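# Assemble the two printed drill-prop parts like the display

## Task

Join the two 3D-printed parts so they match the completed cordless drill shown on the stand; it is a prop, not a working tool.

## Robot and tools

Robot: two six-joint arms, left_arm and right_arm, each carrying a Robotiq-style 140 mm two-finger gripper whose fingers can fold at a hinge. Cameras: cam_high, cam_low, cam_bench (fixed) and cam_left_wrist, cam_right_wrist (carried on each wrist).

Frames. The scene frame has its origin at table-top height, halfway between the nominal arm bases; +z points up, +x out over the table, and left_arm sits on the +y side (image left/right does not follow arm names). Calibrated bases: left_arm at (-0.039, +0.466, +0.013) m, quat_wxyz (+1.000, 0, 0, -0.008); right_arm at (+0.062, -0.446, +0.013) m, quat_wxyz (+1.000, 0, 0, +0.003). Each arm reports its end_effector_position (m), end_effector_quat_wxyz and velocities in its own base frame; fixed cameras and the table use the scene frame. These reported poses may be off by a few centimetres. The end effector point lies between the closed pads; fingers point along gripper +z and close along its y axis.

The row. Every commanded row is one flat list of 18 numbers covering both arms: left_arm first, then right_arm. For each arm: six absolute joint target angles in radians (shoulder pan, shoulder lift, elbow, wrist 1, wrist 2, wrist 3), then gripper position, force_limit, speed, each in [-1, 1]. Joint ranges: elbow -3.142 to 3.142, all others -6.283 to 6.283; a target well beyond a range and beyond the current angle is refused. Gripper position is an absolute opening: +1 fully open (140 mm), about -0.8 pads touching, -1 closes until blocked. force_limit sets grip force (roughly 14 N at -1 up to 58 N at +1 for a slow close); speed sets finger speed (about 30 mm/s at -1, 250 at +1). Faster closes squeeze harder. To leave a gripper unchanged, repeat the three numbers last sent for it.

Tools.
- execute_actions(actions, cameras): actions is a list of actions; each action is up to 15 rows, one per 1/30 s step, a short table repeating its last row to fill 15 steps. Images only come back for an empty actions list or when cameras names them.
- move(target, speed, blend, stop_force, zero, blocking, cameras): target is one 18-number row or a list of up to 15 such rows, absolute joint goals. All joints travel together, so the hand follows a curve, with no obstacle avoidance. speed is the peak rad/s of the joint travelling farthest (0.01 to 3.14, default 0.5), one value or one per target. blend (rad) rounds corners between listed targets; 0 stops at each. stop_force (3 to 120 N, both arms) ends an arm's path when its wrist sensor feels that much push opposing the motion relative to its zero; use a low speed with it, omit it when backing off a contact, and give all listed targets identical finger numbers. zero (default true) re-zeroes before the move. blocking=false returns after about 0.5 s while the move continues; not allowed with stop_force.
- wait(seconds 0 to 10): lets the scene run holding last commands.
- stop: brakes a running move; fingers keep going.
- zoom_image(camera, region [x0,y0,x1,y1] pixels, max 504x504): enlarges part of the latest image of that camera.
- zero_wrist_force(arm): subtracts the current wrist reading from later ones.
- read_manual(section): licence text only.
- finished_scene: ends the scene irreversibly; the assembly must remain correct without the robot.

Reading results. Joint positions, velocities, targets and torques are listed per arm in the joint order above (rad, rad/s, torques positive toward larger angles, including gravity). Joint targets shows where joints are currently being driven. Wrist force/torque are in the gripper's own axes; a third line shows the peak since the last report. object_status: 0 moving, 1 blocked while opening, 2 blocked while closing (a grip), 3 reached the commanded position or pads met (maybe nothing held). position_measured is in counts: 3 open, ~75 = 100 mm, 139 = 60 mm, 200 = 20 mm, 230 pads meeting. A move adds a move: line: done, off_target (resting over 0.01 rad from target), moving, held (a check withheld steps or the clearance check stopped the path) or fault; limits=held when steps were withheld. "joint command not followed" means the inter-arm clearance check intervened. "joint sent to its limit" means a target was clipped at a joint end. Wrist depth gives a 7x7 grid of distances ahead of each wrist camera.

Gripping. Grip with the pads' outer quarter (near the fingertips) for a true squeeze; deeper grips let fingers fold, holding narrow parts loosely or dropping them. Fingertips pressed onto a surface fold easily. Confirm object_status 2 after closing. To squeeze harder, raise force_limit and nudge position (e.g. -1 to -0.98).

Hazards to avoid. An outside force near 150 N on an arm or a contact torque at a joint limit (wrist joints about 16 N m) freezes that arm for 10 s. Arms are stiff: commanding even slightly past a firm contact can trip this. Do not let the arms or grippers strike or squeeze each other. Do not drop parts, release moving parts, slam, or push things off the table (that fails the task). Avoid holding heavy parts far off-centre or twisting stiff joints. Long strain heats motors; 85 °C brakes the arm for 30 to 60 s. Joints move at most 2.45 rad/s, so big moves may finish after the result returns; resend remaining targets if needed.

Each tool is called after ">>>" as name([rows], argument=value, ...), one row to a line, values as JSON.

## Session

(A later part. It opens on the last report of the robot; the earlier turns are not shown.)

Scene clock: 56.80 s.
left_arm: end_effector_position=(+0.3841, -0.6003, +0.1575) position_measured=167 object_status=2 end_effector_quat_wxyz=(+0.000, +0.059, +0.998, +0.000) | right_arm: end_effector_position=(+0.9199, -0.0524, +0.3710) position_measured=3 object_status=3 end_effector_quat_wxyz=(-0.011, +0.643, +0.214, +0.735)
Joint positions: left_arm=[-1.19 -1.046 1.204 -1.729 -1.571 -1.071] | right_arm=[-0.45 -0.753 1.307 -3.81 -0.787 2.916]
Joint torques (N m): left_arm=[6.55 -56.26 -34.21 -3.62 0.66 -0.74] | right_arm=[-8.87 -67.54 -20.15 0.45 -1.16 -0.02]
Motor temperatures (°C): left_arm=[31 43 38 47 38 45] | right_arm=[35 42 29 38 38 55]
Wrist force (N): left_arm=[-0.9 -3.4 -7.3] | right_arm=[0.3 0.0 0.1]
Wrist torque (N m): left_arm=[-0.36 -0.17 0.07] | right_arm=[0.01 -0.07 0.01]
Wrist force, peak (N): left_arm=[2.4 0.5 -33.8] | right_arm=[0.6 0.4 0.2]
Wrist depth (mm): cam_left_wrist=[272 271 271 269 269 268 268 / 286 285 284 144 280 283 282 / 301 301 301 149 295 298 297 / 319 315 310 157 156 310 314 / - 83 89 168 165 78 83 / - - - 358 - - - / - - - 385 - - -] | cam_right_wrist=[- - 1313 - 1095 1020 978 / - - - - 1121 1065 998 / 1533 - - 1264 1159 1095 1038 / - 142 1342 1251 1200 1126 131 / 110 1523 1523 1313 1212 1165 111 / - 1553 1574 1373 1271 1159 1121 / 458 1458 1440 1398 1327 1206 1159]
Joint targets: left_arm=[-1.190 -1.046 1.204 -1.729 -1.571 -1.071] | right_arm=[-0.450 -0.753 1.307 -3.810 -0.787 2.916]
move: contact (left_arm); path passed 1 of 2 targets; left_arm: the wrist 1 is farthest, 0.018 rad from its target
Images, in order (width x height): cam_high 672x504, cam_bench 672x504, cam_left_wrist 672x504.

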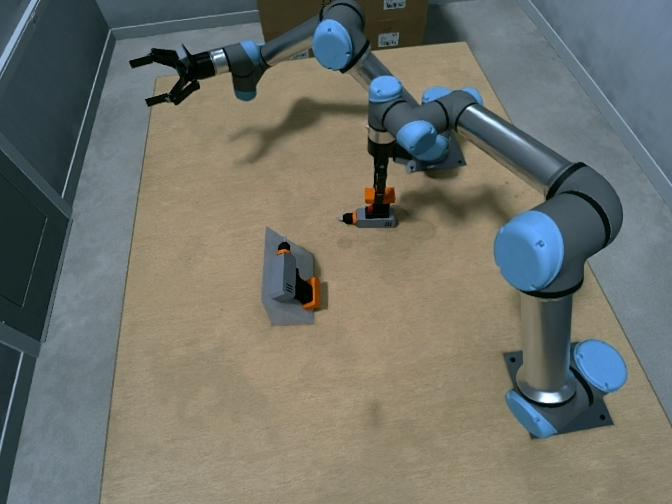

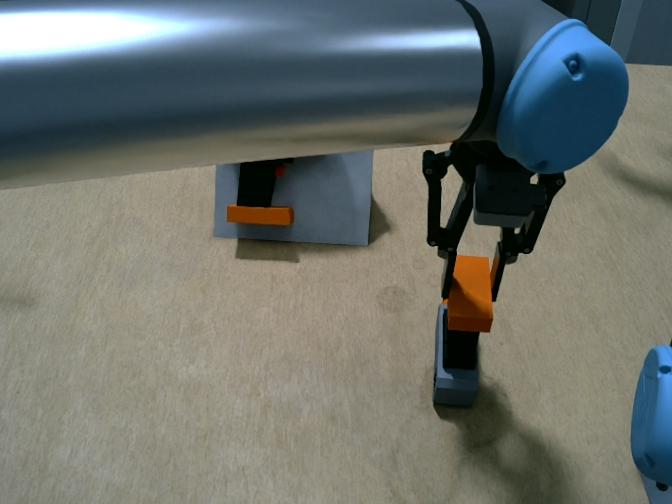

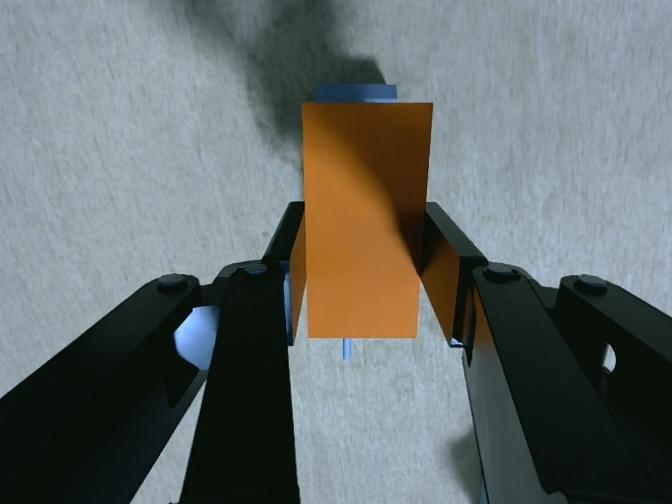

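>>> move(target=[-1.1897,-1.0428,1.2184,-1.7464,-1.5708,-1.0710,-1,0.3,-1,-0.45,-0.753,1.307,-3.81,-0.787,2.916,1,1,1], speed=0.02, stop_force=35, cameras=["cam_left_wrist","cam_bench","cam_high"])

>>> zoom_image(camera="cam_high", region=[340, 170, 420, 240])

>>> zoom_image(camera="cam_bench", region=[420, 300, 510, 420])

Scene clock: 58.30 s.
left_arm: end_effector_position=(+0.3842, -0.6005, +0.1566) position_measured=167 object_status=2 end_effector_quat_wxyz=(+0.000, +0.059, +0.998, -0.001) | right_arm: end_effector_position=(+0.9199, -0.0524, +0.3710) position_measured=3 object_status=3 end_effector_quat_wxyz=(-0.011, +0.643, +0.214, +0.735)
Joint positions: left_arm=[-1.19 -1.046 1.206 -1.732 -1.571 -1.071] | right_arm=[-0.45 -0.753 1.307 -3.81 -0.787 2.916]
Joint torques (N m): left_arm=[6 -27.77 -22.74 1.73 0.67 -0.65] | right_arm=[-9.05 -67.95 -21.15 0.26 -1.42 0.03]
Motor temperatures (°C): left_arm=[31 43 38 47 38 45] | right_arm=[35 42 29 38 38 55]
Wrist force (N): left_arm=[4.3 -1.6 -35.9] | right_arm=[0.3 0.3 -0.1]
Wrist torque (N m): left_arm=[-0.52 -0.03 0.10] | right_arm=[0.05 -0.05 0.00]
Wrist force, peak (N): left_arm=[6.0 1.2 -53.9] | right_arm=[0.4 0.5 0.0]
Wrist depth (mm): cam_left_wrist=[271 271 269 268 268 267 267 / 285 284 285 144 280 282 282 / 301 301 300 149 295 297 297 / 319 314 310 157 156 310 313 / - 83 89 168 165 78 83 / - - - 358 - - - / - - - 383 - - -] | cam_right_wrist=[1533 - - - 1105 1042 990 / - 1543 1277 1159 1137 1080 998 / 1662 1513 1320 1218 1170 1105 1038 / 1650 142 1313 1284 1182 1126 131 / 111 1523 - 1298 1225 1153 112 / 1605 1533 - 1358 1271 1176 1116 / 1449 1543 1467 1414 1271 1225 1159]
Joint targets: left_arm=[-1.190 -1.046 1.206 -1.732 -1.571 -1.071] | right_arm=[-0.450 -0.753 1.307 -3.810 -0.787 2.916]
move: contact (left_arm); left_arm: the wrist 1 is farthest, 0.014 rad from its target
Images, in order (width x height): cam_high 672x504, cam_bench 672x504, cam_left_wrist 672x504.

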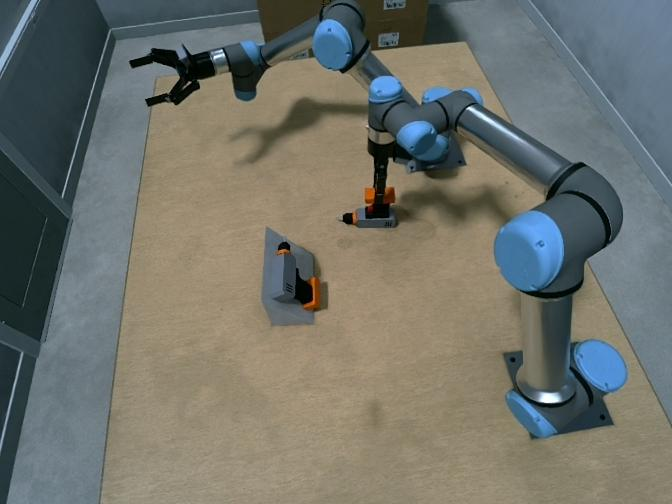

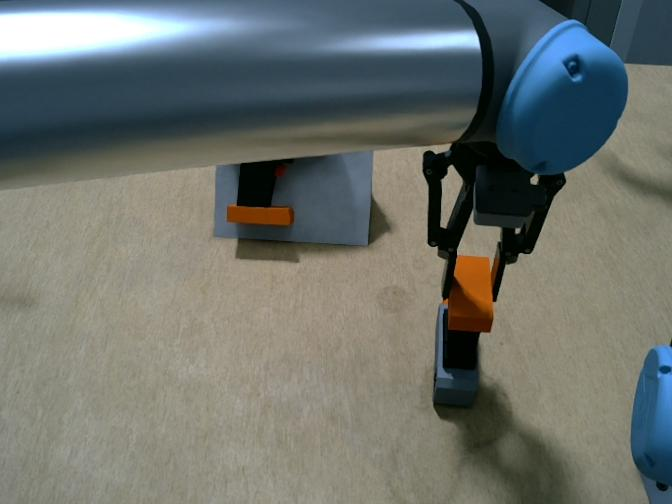

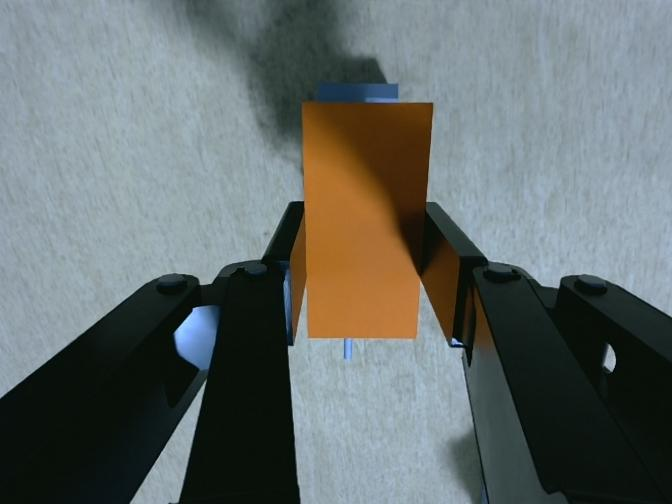

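Scaled by 6.300 from the camera's 672x504 image, which has a finer 960x720 frame.

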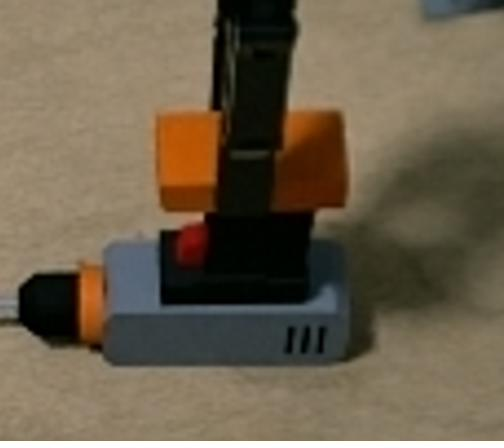

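Scaled by 4.200 from the camera's 672x504 image, which has a finer 960x720 frame.

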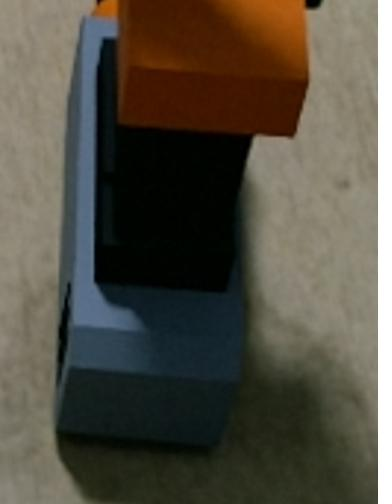

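>>> zoom_image(camera="cam_left_wrist", region=[290, 60, 450, 180])

>>> zoom_image(camera="cam_left_wrist", region=[290, 280, 450, 400])

Scaled by 3.150 from the camera's 672x504 image, which has a finer 960x720 frame.

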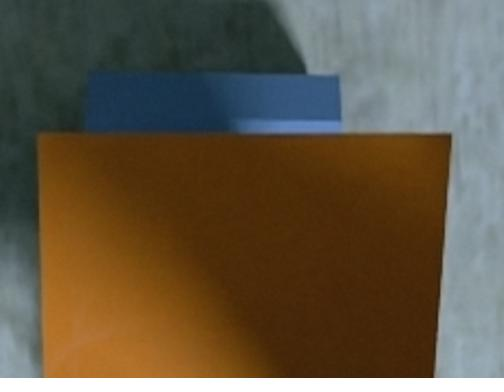

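Scaled by 3.150 from the camera's 672x504 image, which has a finer 960x720 frame.

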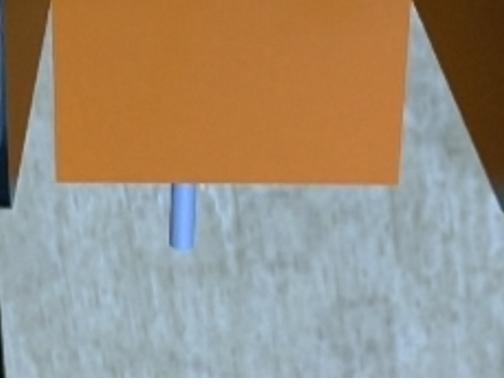

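>>> move([
  [-1.1897,-1.0497,1.1827,-1.7038,-1.5708,-1.0710,-1,0.3,-1,-0.45,-0.753,1.307,-3.81,-0.787,2.916,1,1,1],
  [-1.1897,-1.0497,1.1827,-1.7038,-1.5708,-1.0483,-1,0.3,-1,-0.45,-0.753,1.307,-3.81,-0.787,2.916,1,1,1],
], speed=0.06, cameras=["cam_left_wrist","cam_bench","cam_high"])

>>> zoom_image(camera="cam_high", region=[340, 170, 420, 240])

>>> zoom_image(camera="cam_left_wrist", region=[290, 60, 450, 180])

>>> zoom_image(camera="cam_left_wrist", region=[290, 280, 450, 400])

Scene clock: 60.87 s.
left_arm: end_effector_position=(+0.3841, -0.6002, +0.1680) position_measured=167 object_status=2 end_effector_quat_wxyz=(+0.000, +0.071, +0.997, +0.000) end_effector_velocity=(+0.000, +0.000, +0.000) end_effector_angular_velocity=(+0.000, +0.002, +0.005) | right_arm: end_effector_position=(+0.9199, -0.0524, +0.3710) position_measured=3 object_status=3 end_effector_quat_wxyz=(-0.011, +0.643, +0.214, +0.735)
Joint positions: left_arm=[-1.19 -1.05 1.183 -1.704 -1.571 -1.048] | right_arm=[-0.45 -0.753 1.307 -3.81 -0.787 2.916]
Joint velocities: left_arm=[0 0 0 0 -0.002 -0.005] | right_arm=[within noise]
Joint torques (N m): left_arm=[4.46 -43.74 -13.62 -5.79 0.63 -0.58] | right_arm=[-8.59 -68.27 -20.65 0.3 -1.44 0.26]
Motor temperatures (°C): left_arm=[31 43 38 47 38 45] | right_arm=[35 42 29 38 38 55]
Wrist force (N): left_arm=[-0.3 -1.5 1.5] | right_arm=[0.3 0.4 0.0]
Wrist torque (N m): left_arm=[-0.37 -0.16 -0.03] | right_arm=[0.08 -0.06 0.00]
Wrist force, peak (N): left_arm=[4.2 -1.6 -36.3] | right_arm=[0.6 0.1 0.1]
Wrist depth (mm): cam_left_wrist=[280 279 279 278 278 278 279 / 293 295 292 144 288 292 289 / 312 311 309 149 307 308 306 / 327 326 320 157 155 322 326 / - 83 89 167 165 78 83 / - - - 371 - - - / - - - 397 - - -] | cam_right_wrist=[- - - - 1110 1042 978 / - - 1504 1238 1137 1065 1015 / 1494 1543 1358 1244 1165 1110 1033 / - 142 1389 1244 1194 1116 131 / 110 1563 - 1291 1218 1159 112 / 1627 1673 - 1342 1264 1194 1126 / 463 1563 1504 1406 1298 1206 1153]
Joint targets: left_arm=[-1.190 -1.050 1.183 -1.704 -1.571 -1.048] | right_arm=[-0.450 -0.753 1.307 -3.810 -0.787 2.916]
move: done
Images, in order (width x height): cam_high 672x504, cam_bench 672x504, cam_left_wrist 672x504.

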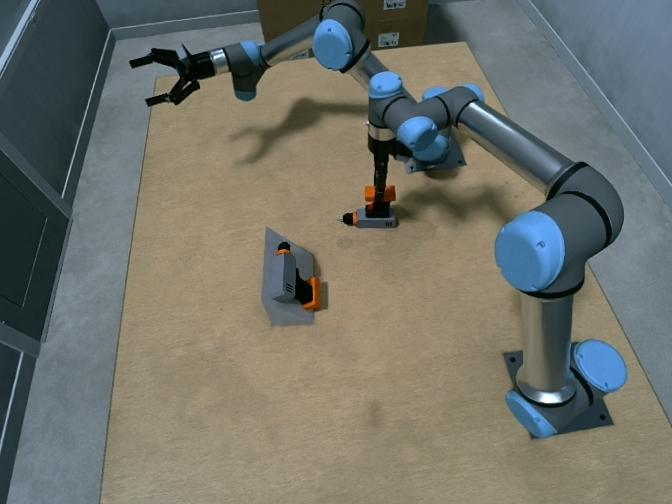

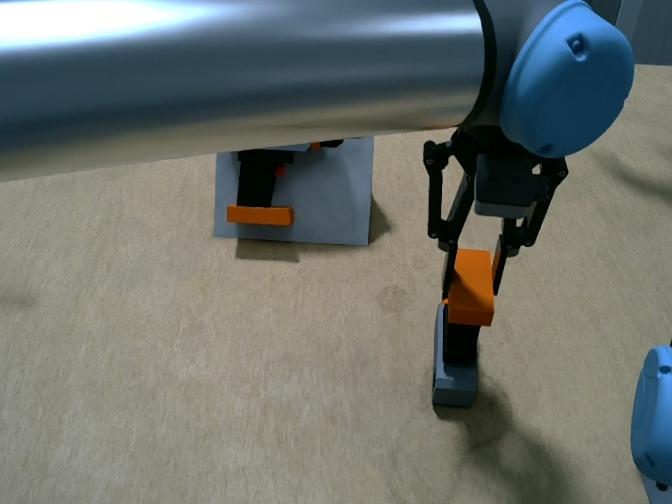

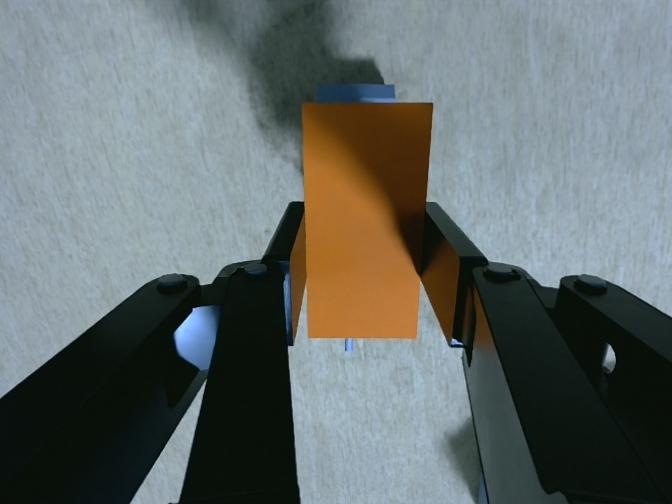

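Scaled by 6.300 from the camera's 672x504 image, which has a finer 960x720 frame.

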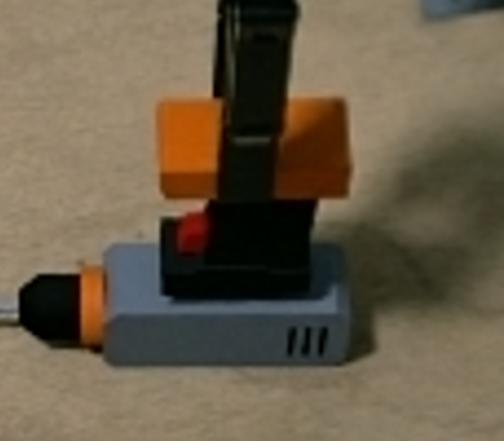

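Scaled by 3.150 from the camera's 672x504 image, which has a finer 960x720 frame.

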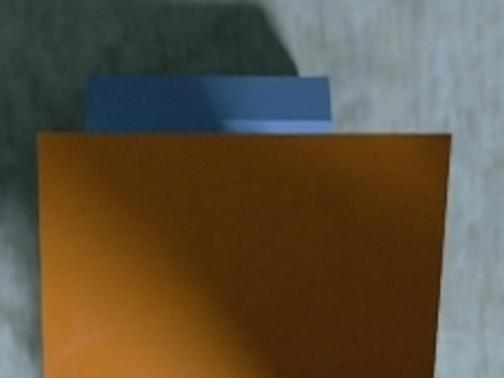

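Scaled by 3.150 from the camera's 672x504 image, which has a finer 960x720 frame.

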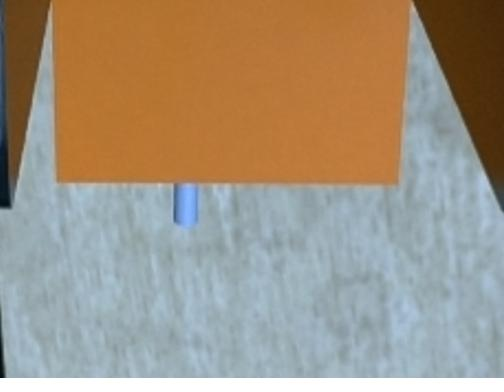

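>>> move([
  [-1.1897,-1.0497,1.1827,-1.7038,-1.5708,-1.0361,-1,0.3,-1,-0.45,-0.753,1.307,-3.81,-0.787,2.916,1,1,1],
  [-1.1897,-1.0428,1.2184,-1.7464,-1.5708,-1.0361,-1,0.3,-1,-0.45,-0.753,1.307,-3.81,-0.787,2.916,1,1,1],
], speed=0.03, stop_force=35, cameras=["cam_left_wrist","cam_bench","cam_high"])

>>> zoom_image(camera="cam_high", region=[340, 170, 420, 240])

>>> zoom_image(camera="cam_left_wrist", region=[290, 60, 450, 180])

>>> zoom_image(camera="cam_left_wrist", region=[290, 280, 450, 400])

Scene clock: 63.63 s.
left_arm: end_effector_position=(+0.3842, -0.6003, +0.1568) position_measured=167 object_status=2 end_effector_quat_wxyz=(+0.000, +0.077, +0.997, +0.000) | right_arm: end_effector_position=(+0.9199, -0.0524, +0.3710) position_measured=3 object_status=3 end_effector_quat_wxyz=(-0.011, +0.643, +0.214, +0.735)
Joint positions: left_arm=[-1.19 -1.046 1.205 -1.731 -1.571 -1.036] | right_arm=[-0.45 -0.753 1.307 -3.81 -0.787 2.916]
Joint torques (N m): left_arm=[1.26 -31.18 -27.4 -0.12 0.2 -0.69] | right_arm=[-8.46 -68.46 -20.58 0.34 -1.34 0.25]
Motor temperatures (°C): left_arm=[31 43 38 47 38 45] | right_arm=[35 42 29 38 38 55]
Wrist force (N): left_arm=[4.7 3.1 -29.2] | right_arm=[0.2 0.3 0.1]
Wrist torque (N m): left_arm=[-0.78 0.00 -0.04] | right_arm=[0.06 -0.04 0.00]
Wrist force, peak (N): left_arm=[6.7 6.3 -45.9] | right_arm=[0.5 0.4 0.3]
Wrist depth (mm): cam_left_wrist=[271 269 269 269 268 269 267 / 285 284 283 144 280 283 281 / 301 300 300 149 293 298 298 / 319 314 310 157 155 311 314 / - 83 89 167 165 78 83 / - - - 359 - - - / - - - 383 - - -] | cam_right_wrist=[1406 - 1251 1225 1085 1038 994 / 1350 1523 - 1170 1137 1070 1015 / 1533 1389 1467 1313 1165 1110 1042 / - 142 1313 1137 1194 1131 131 / 110 1533 - 1313 1212 1200 111 / - 1543 1616 1358 1277 1170 1121 / 1431 1513 1523 1406 1298 1212 1170]
Joint targets: left_arm=[-1.190 -1.046 1.205 -1.731 -1.571 -1.036] | right_arm=[-0.450 -0.753 1.307 -3.810 -0.787 2.916]
move: contact (left_arm); path passed 1 of 2 targets; left_arm: the wrist 1 is farthest, 0.016 rad from its target
Images, in order (width x height): cam_high 672x504, cam_bench 672x504, cam_left_wrist 672x504.

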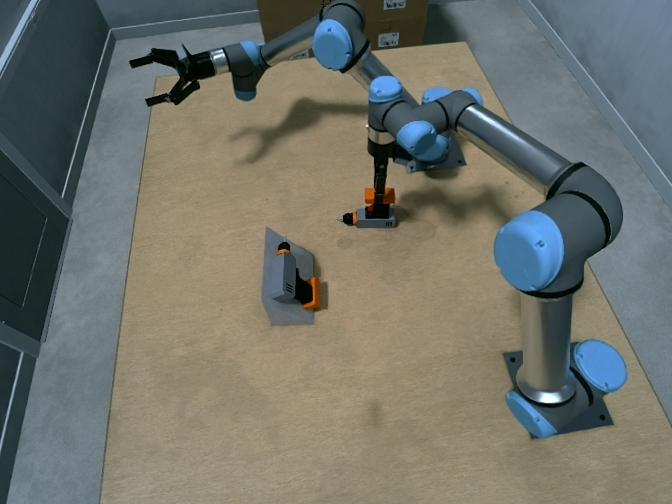

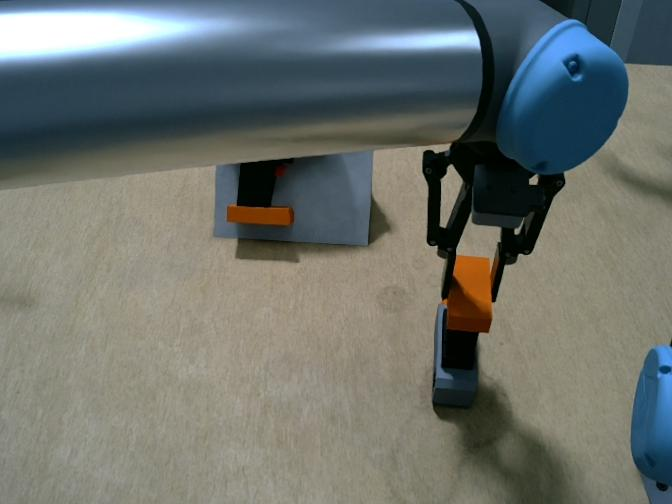

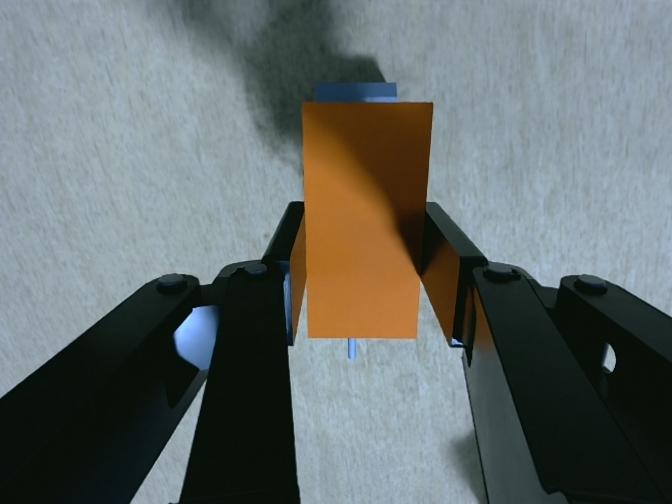

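Scaled by 6.300 from the camera's 672x504 image, which has a finer 960x720 frame.

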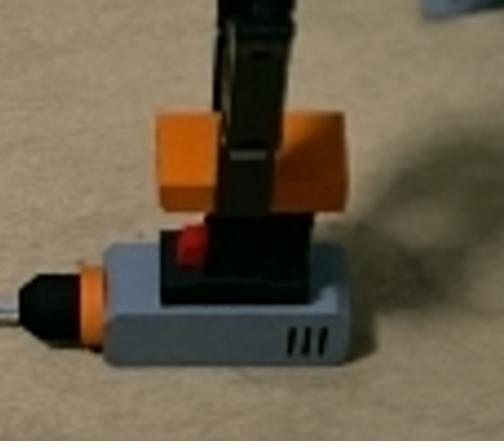

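Scaled by 3.150 from the camera's 672x504 image, which has a finer 960x720 frame.

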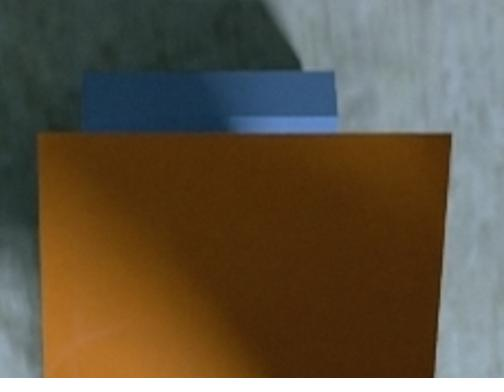

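Scaled by 3.150 from the camera's 672x504 image, which has a finer 960x720 frame.

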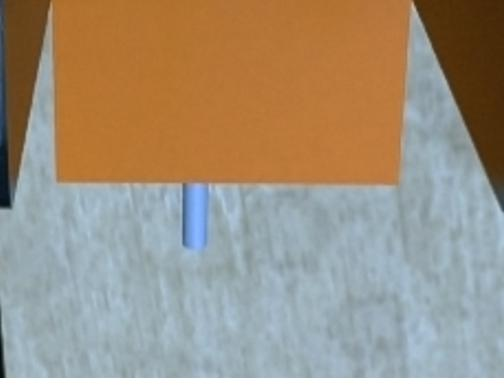

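>>> move([
  [-1.1897,-1.0461,1.2032,-1.7279,-1.5708,-1.0361,-1,0.3,-1,-0.45,-0.753,1.307,-3.81,-0.787,2.916,1,1,1],
  [-1.1897,-1.0461,1.2032,-1.7279,-1.5708,-1.0361,0.2,0.3,-0.7,-0.45,-0.753,1.307,-3.81,-0.787,2.916,1,1,1],
  [-1.1897,-1.0574,1.1127,-1.6261,-1.5708,-1.0361,0.2,0.3,-0.7,-0.45,-0.753,1.307,-3.81,-0.787,2.916,1,1,1],
  [-1.1897,-1.0539,0.9538,-1.4707,-1.5708,-1.0361,0.2,0.3,-0.7,-0.45,-0.753,1.307,-3.81,-0.787,2.916,1,1,1],
], speed=[0.05, 0.1, 0.12, 0.3], blend=[0, 0, 0.03, 0], cameras=["cam_left_wrist","cam_bench","cam_high"])

>>> zoom_image(camera="cam_high", region=[340, 170, 420, 240])

>>> zoom_image(camera="cam_bench", region=[400, 220, 540, 420])

>>> zoom_image(camera="cam_left_wrist", region=[250, 60, 450, 360])

Scene clock: 67.80 s.
left_arm: end_effector_position=(+0.3841, -0.6002, +0.2600) position_measured=104 object_status=3 end_effector_quat_wxyz=(+0.000, +0.077, +0.997, +0.000) | right_arm: end_effector_position=(+0.9199, -0.0524, +0.3710) position_measured=3 object_status=3 end_effector_quat_wxyz=(-0.011, +0.643, +0.214, +0.735)
Joint positions: left_arm=[-1.19 -1.054 0.954 -1.471 -1.571 -1.036] | right_arm=[-0.45 -0.753 1.307 -3.81 -0.787 2.916]
Joint torques (N m): left_arm=[-4.1 -40.7 -20.77 -3.78 0.28 -0.57] | right_arm=[-8.64 -66.67 -20.74 0.16 -1.45 0.46]
Motor temperatures (°C): left_arm=[31 43 38 47 38 44] | right_arm=[35 42 29 38 38 55]
Wrist force (N): left_arm=[-0.6 -1.1 0.1] | right_arm=[0.2 0.2 0.1]
Wrist torque (N m): left_arm=[-0.30 -0.09 -0.04] | right_arm=[0.05 -0.04 0.00]
Wrist force, peak (N): left_arm=[4.8 3.1 -29.5] | right_arm=[0.5 0.4 0.2]
Wrist depth (mm): cam_left_wrist=[363 361 360 358 359 359 358 / 378 379 380 241 378 378 377 / 400 401 398 253 396 398 396 / 424 420 156 413 423 131 419 / - 89 447 449 451 112 - / - - 482 478 471 - - / - - 516 508 514 - -] | cam_right_wrist=[1476 1467 1298 - 1095 1047 990 / - - 1277 - 1142 1065 1015 / 1639 - - 1264 1159 1090 1047 / - 142 1350 1206 1194 1126 131 / 110 124 - 1298 1212 - 111 / 1616 1595 1543 1350 1257 1176 1116 / 1431 1513 1485 1389 1298 1212 1148]
Joint targets: left_arm=[-1.190 -1.054 0.954 -1.471 -1.571 -1.036] | right_arm=[-0.450 -0.753 1.307 -3.810 -0.787 2.916]
move: done
Images, in order (width x height): cam_high 672x504, cam_bench 672x504, cam_left_wrist 672x504.

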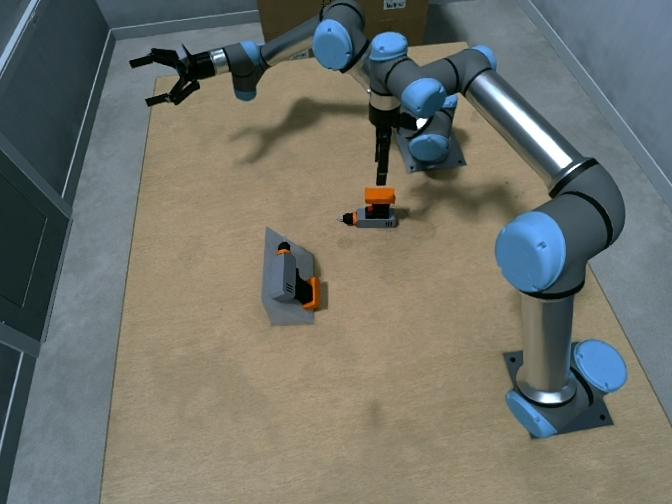

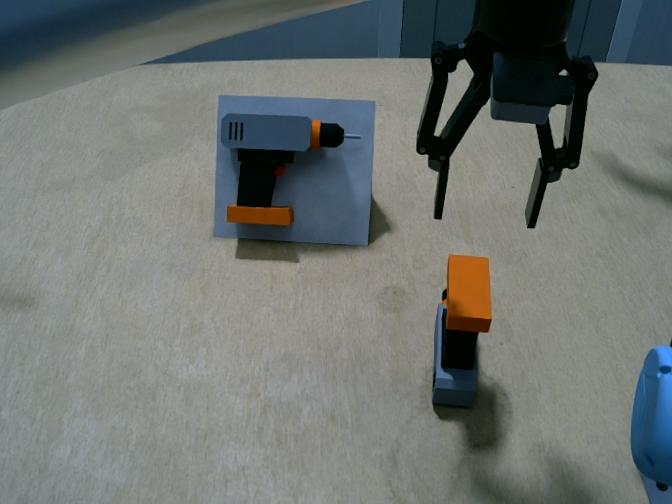

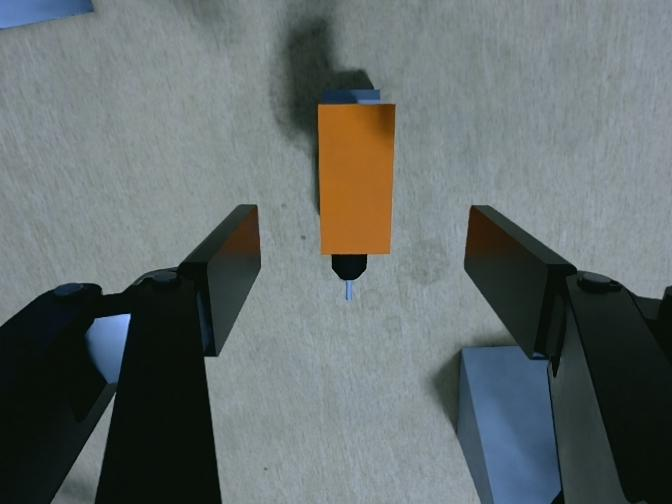

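Scaled by 6.300 from the camera's 672x504 image, which has a finer 960x720 frame.

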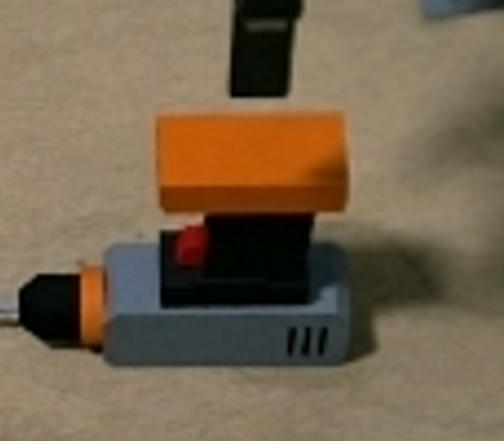

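Scaled by 2.520 from the camera's 672x504 image, which has a finer 960x720 frame.

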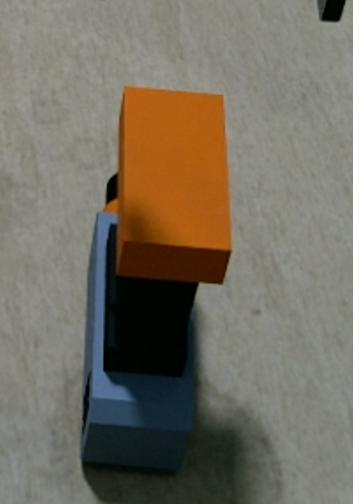

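Scaled by 1.680 from the camera's 672x504 image, which has a finer 960x720 frame.

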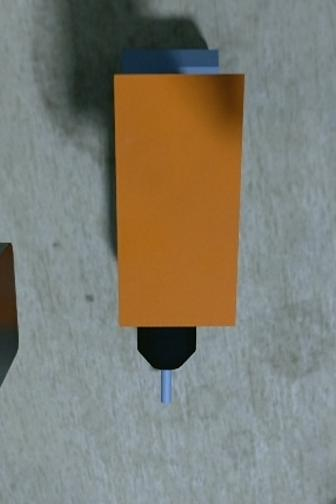

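>>> move([
  [-1.4224,-1.3171,1.4262,-1.6799,-1.5708,-1.25,0.2,0.3,-0.7,-0.45,-0.753,1.307,-3.81,-0.787,2.916,1,1,1],
  [-1.8223,-1.396,2.0481,-2.2229,-0.7854,-1.5708,0.2,0.3,-0.7,-0.45,-0.753,1.307,-3.81,-0.787,2.916,1,1,1],
], speed=0.6, blend=[0.1, 0], cameras=["cam_left_wrist","cam_high"])

>>> zoom_image(camera="cam_left_wrist", region=[220, 130, 460, 380])

Scene clock: 73.57 s.
left_arm: end_effector_position=(+0.2214, -0.5580, +0.1231) position_measured=104 object_status=3 end_effector_quat_wxyz=(+0.380, +0.116, +0.917, -0.048) | right_arm: end_effector_position=(+0.9199, -0.0524, +0.3710) position_measured=3 object_status=3 end_effector_quat_wxyz=(-0.011, +0.643, +0.214, +0.735)
Joint positions: left_arm=[-1.822 -1.396 2.048 -2.223 -0.786 -1.571] | right_arm=[-0.45 -0.753 1.307 -3.81 -0.787 2.916]
Joint torques (N m): left_arm=[-3.01 -20.35 -21.5 -2.93 3.19 -0.6] | right_arm=[-8.89 -67.67 -20.35 0.05 -1.34 0.65]
Motor temperatures (°C): left_arm=[31 42 38 47 38 44] | right_arm=[35 42 29 38 38 55]
Wrist force (N): left_arm=[-0.1 -1.4 -0.9] | right_arm=[0.4 0.1 0.2]
Wrist torque (N m): left_arm=[-0.34 -0.20 0.10] | right_arm=[0.01 -0.08 0.00]
Wrist force, peak (N): left_arm=[-3.2 -0.6 -0.6] | right_arm=[0.6 0.2 0.3]
Wrist depth (mm): cam_left_wrist=[211 212 212 212 212 213 213 / 255 255 256 255 256 256 257 / 321 319 321 293 321 323 325 / 429 380 156 328 435 131 408 / - 89 668 260 673 111 - / - - 2003 1799 1758 - - / - - 1785 1799 1706 - -] | cam_right_wrist=[- - - 1176 1110 1047 986 / - - - 1212 1142 1075 1007 / 1533 - - 1110 1159 1090 1038 / - 142 1313 1257 1170 1116 131 / 110 125 1513 1306 1170 1159 111 / 1639 1709 1485 1350 1264 1194 1131 / 1449 1476 1533 1423 1291 1218 1159]
Joint targets: left_arm=[-1.822 -1.396 2.048 -2.223 -0.785 -1.571] | right_arm=[-0.450 -0.753 1.307 -3.810 -0.787 2.916]
move: done
Images, in order (width x height): cam_high 672x504, cam_left_wrist 672x504.

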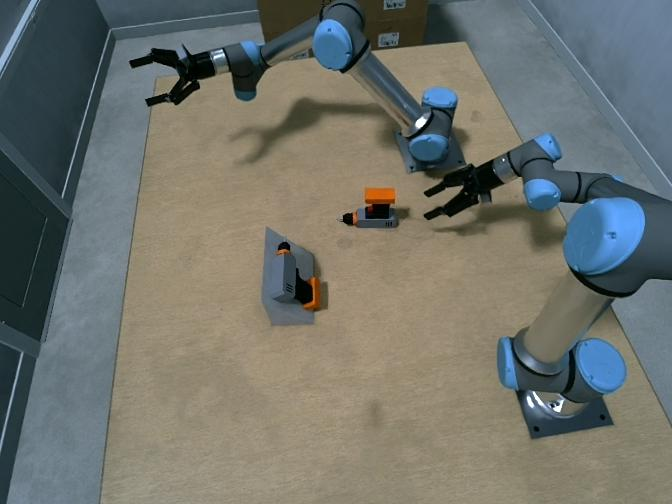

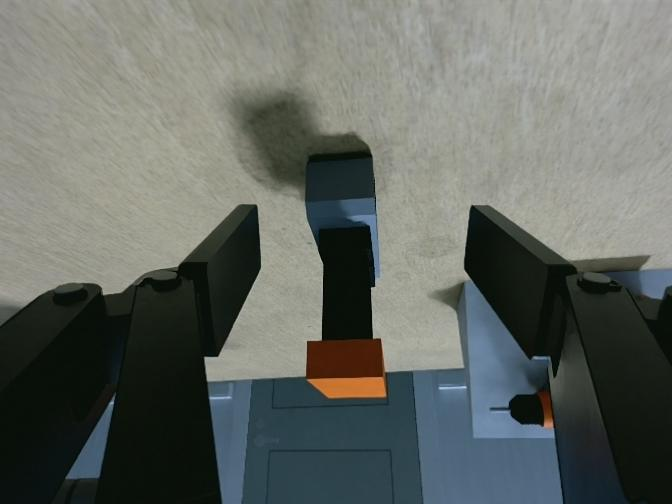

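Scaled by 2.016 from the camera's 672x504 image, which has a finer 960x720 frame.

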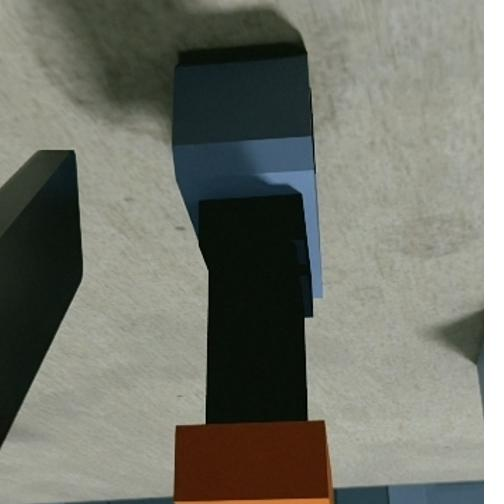

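>>> zoom_image(camera="cam_left_wrist", region=[300, 190, 390, 300])

Scaled by 4.582 from the camera's 672x504 image, which has a finer 960x720 frame.

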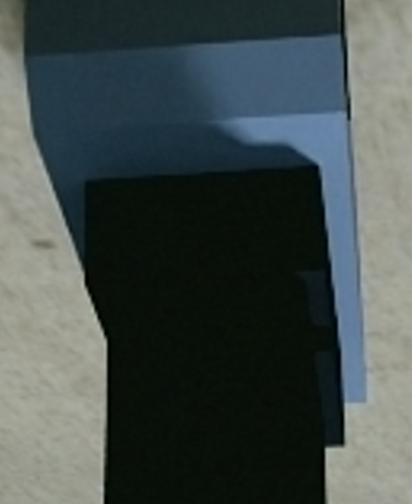

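>>> finished_scene()

The scene is finished: the task was done.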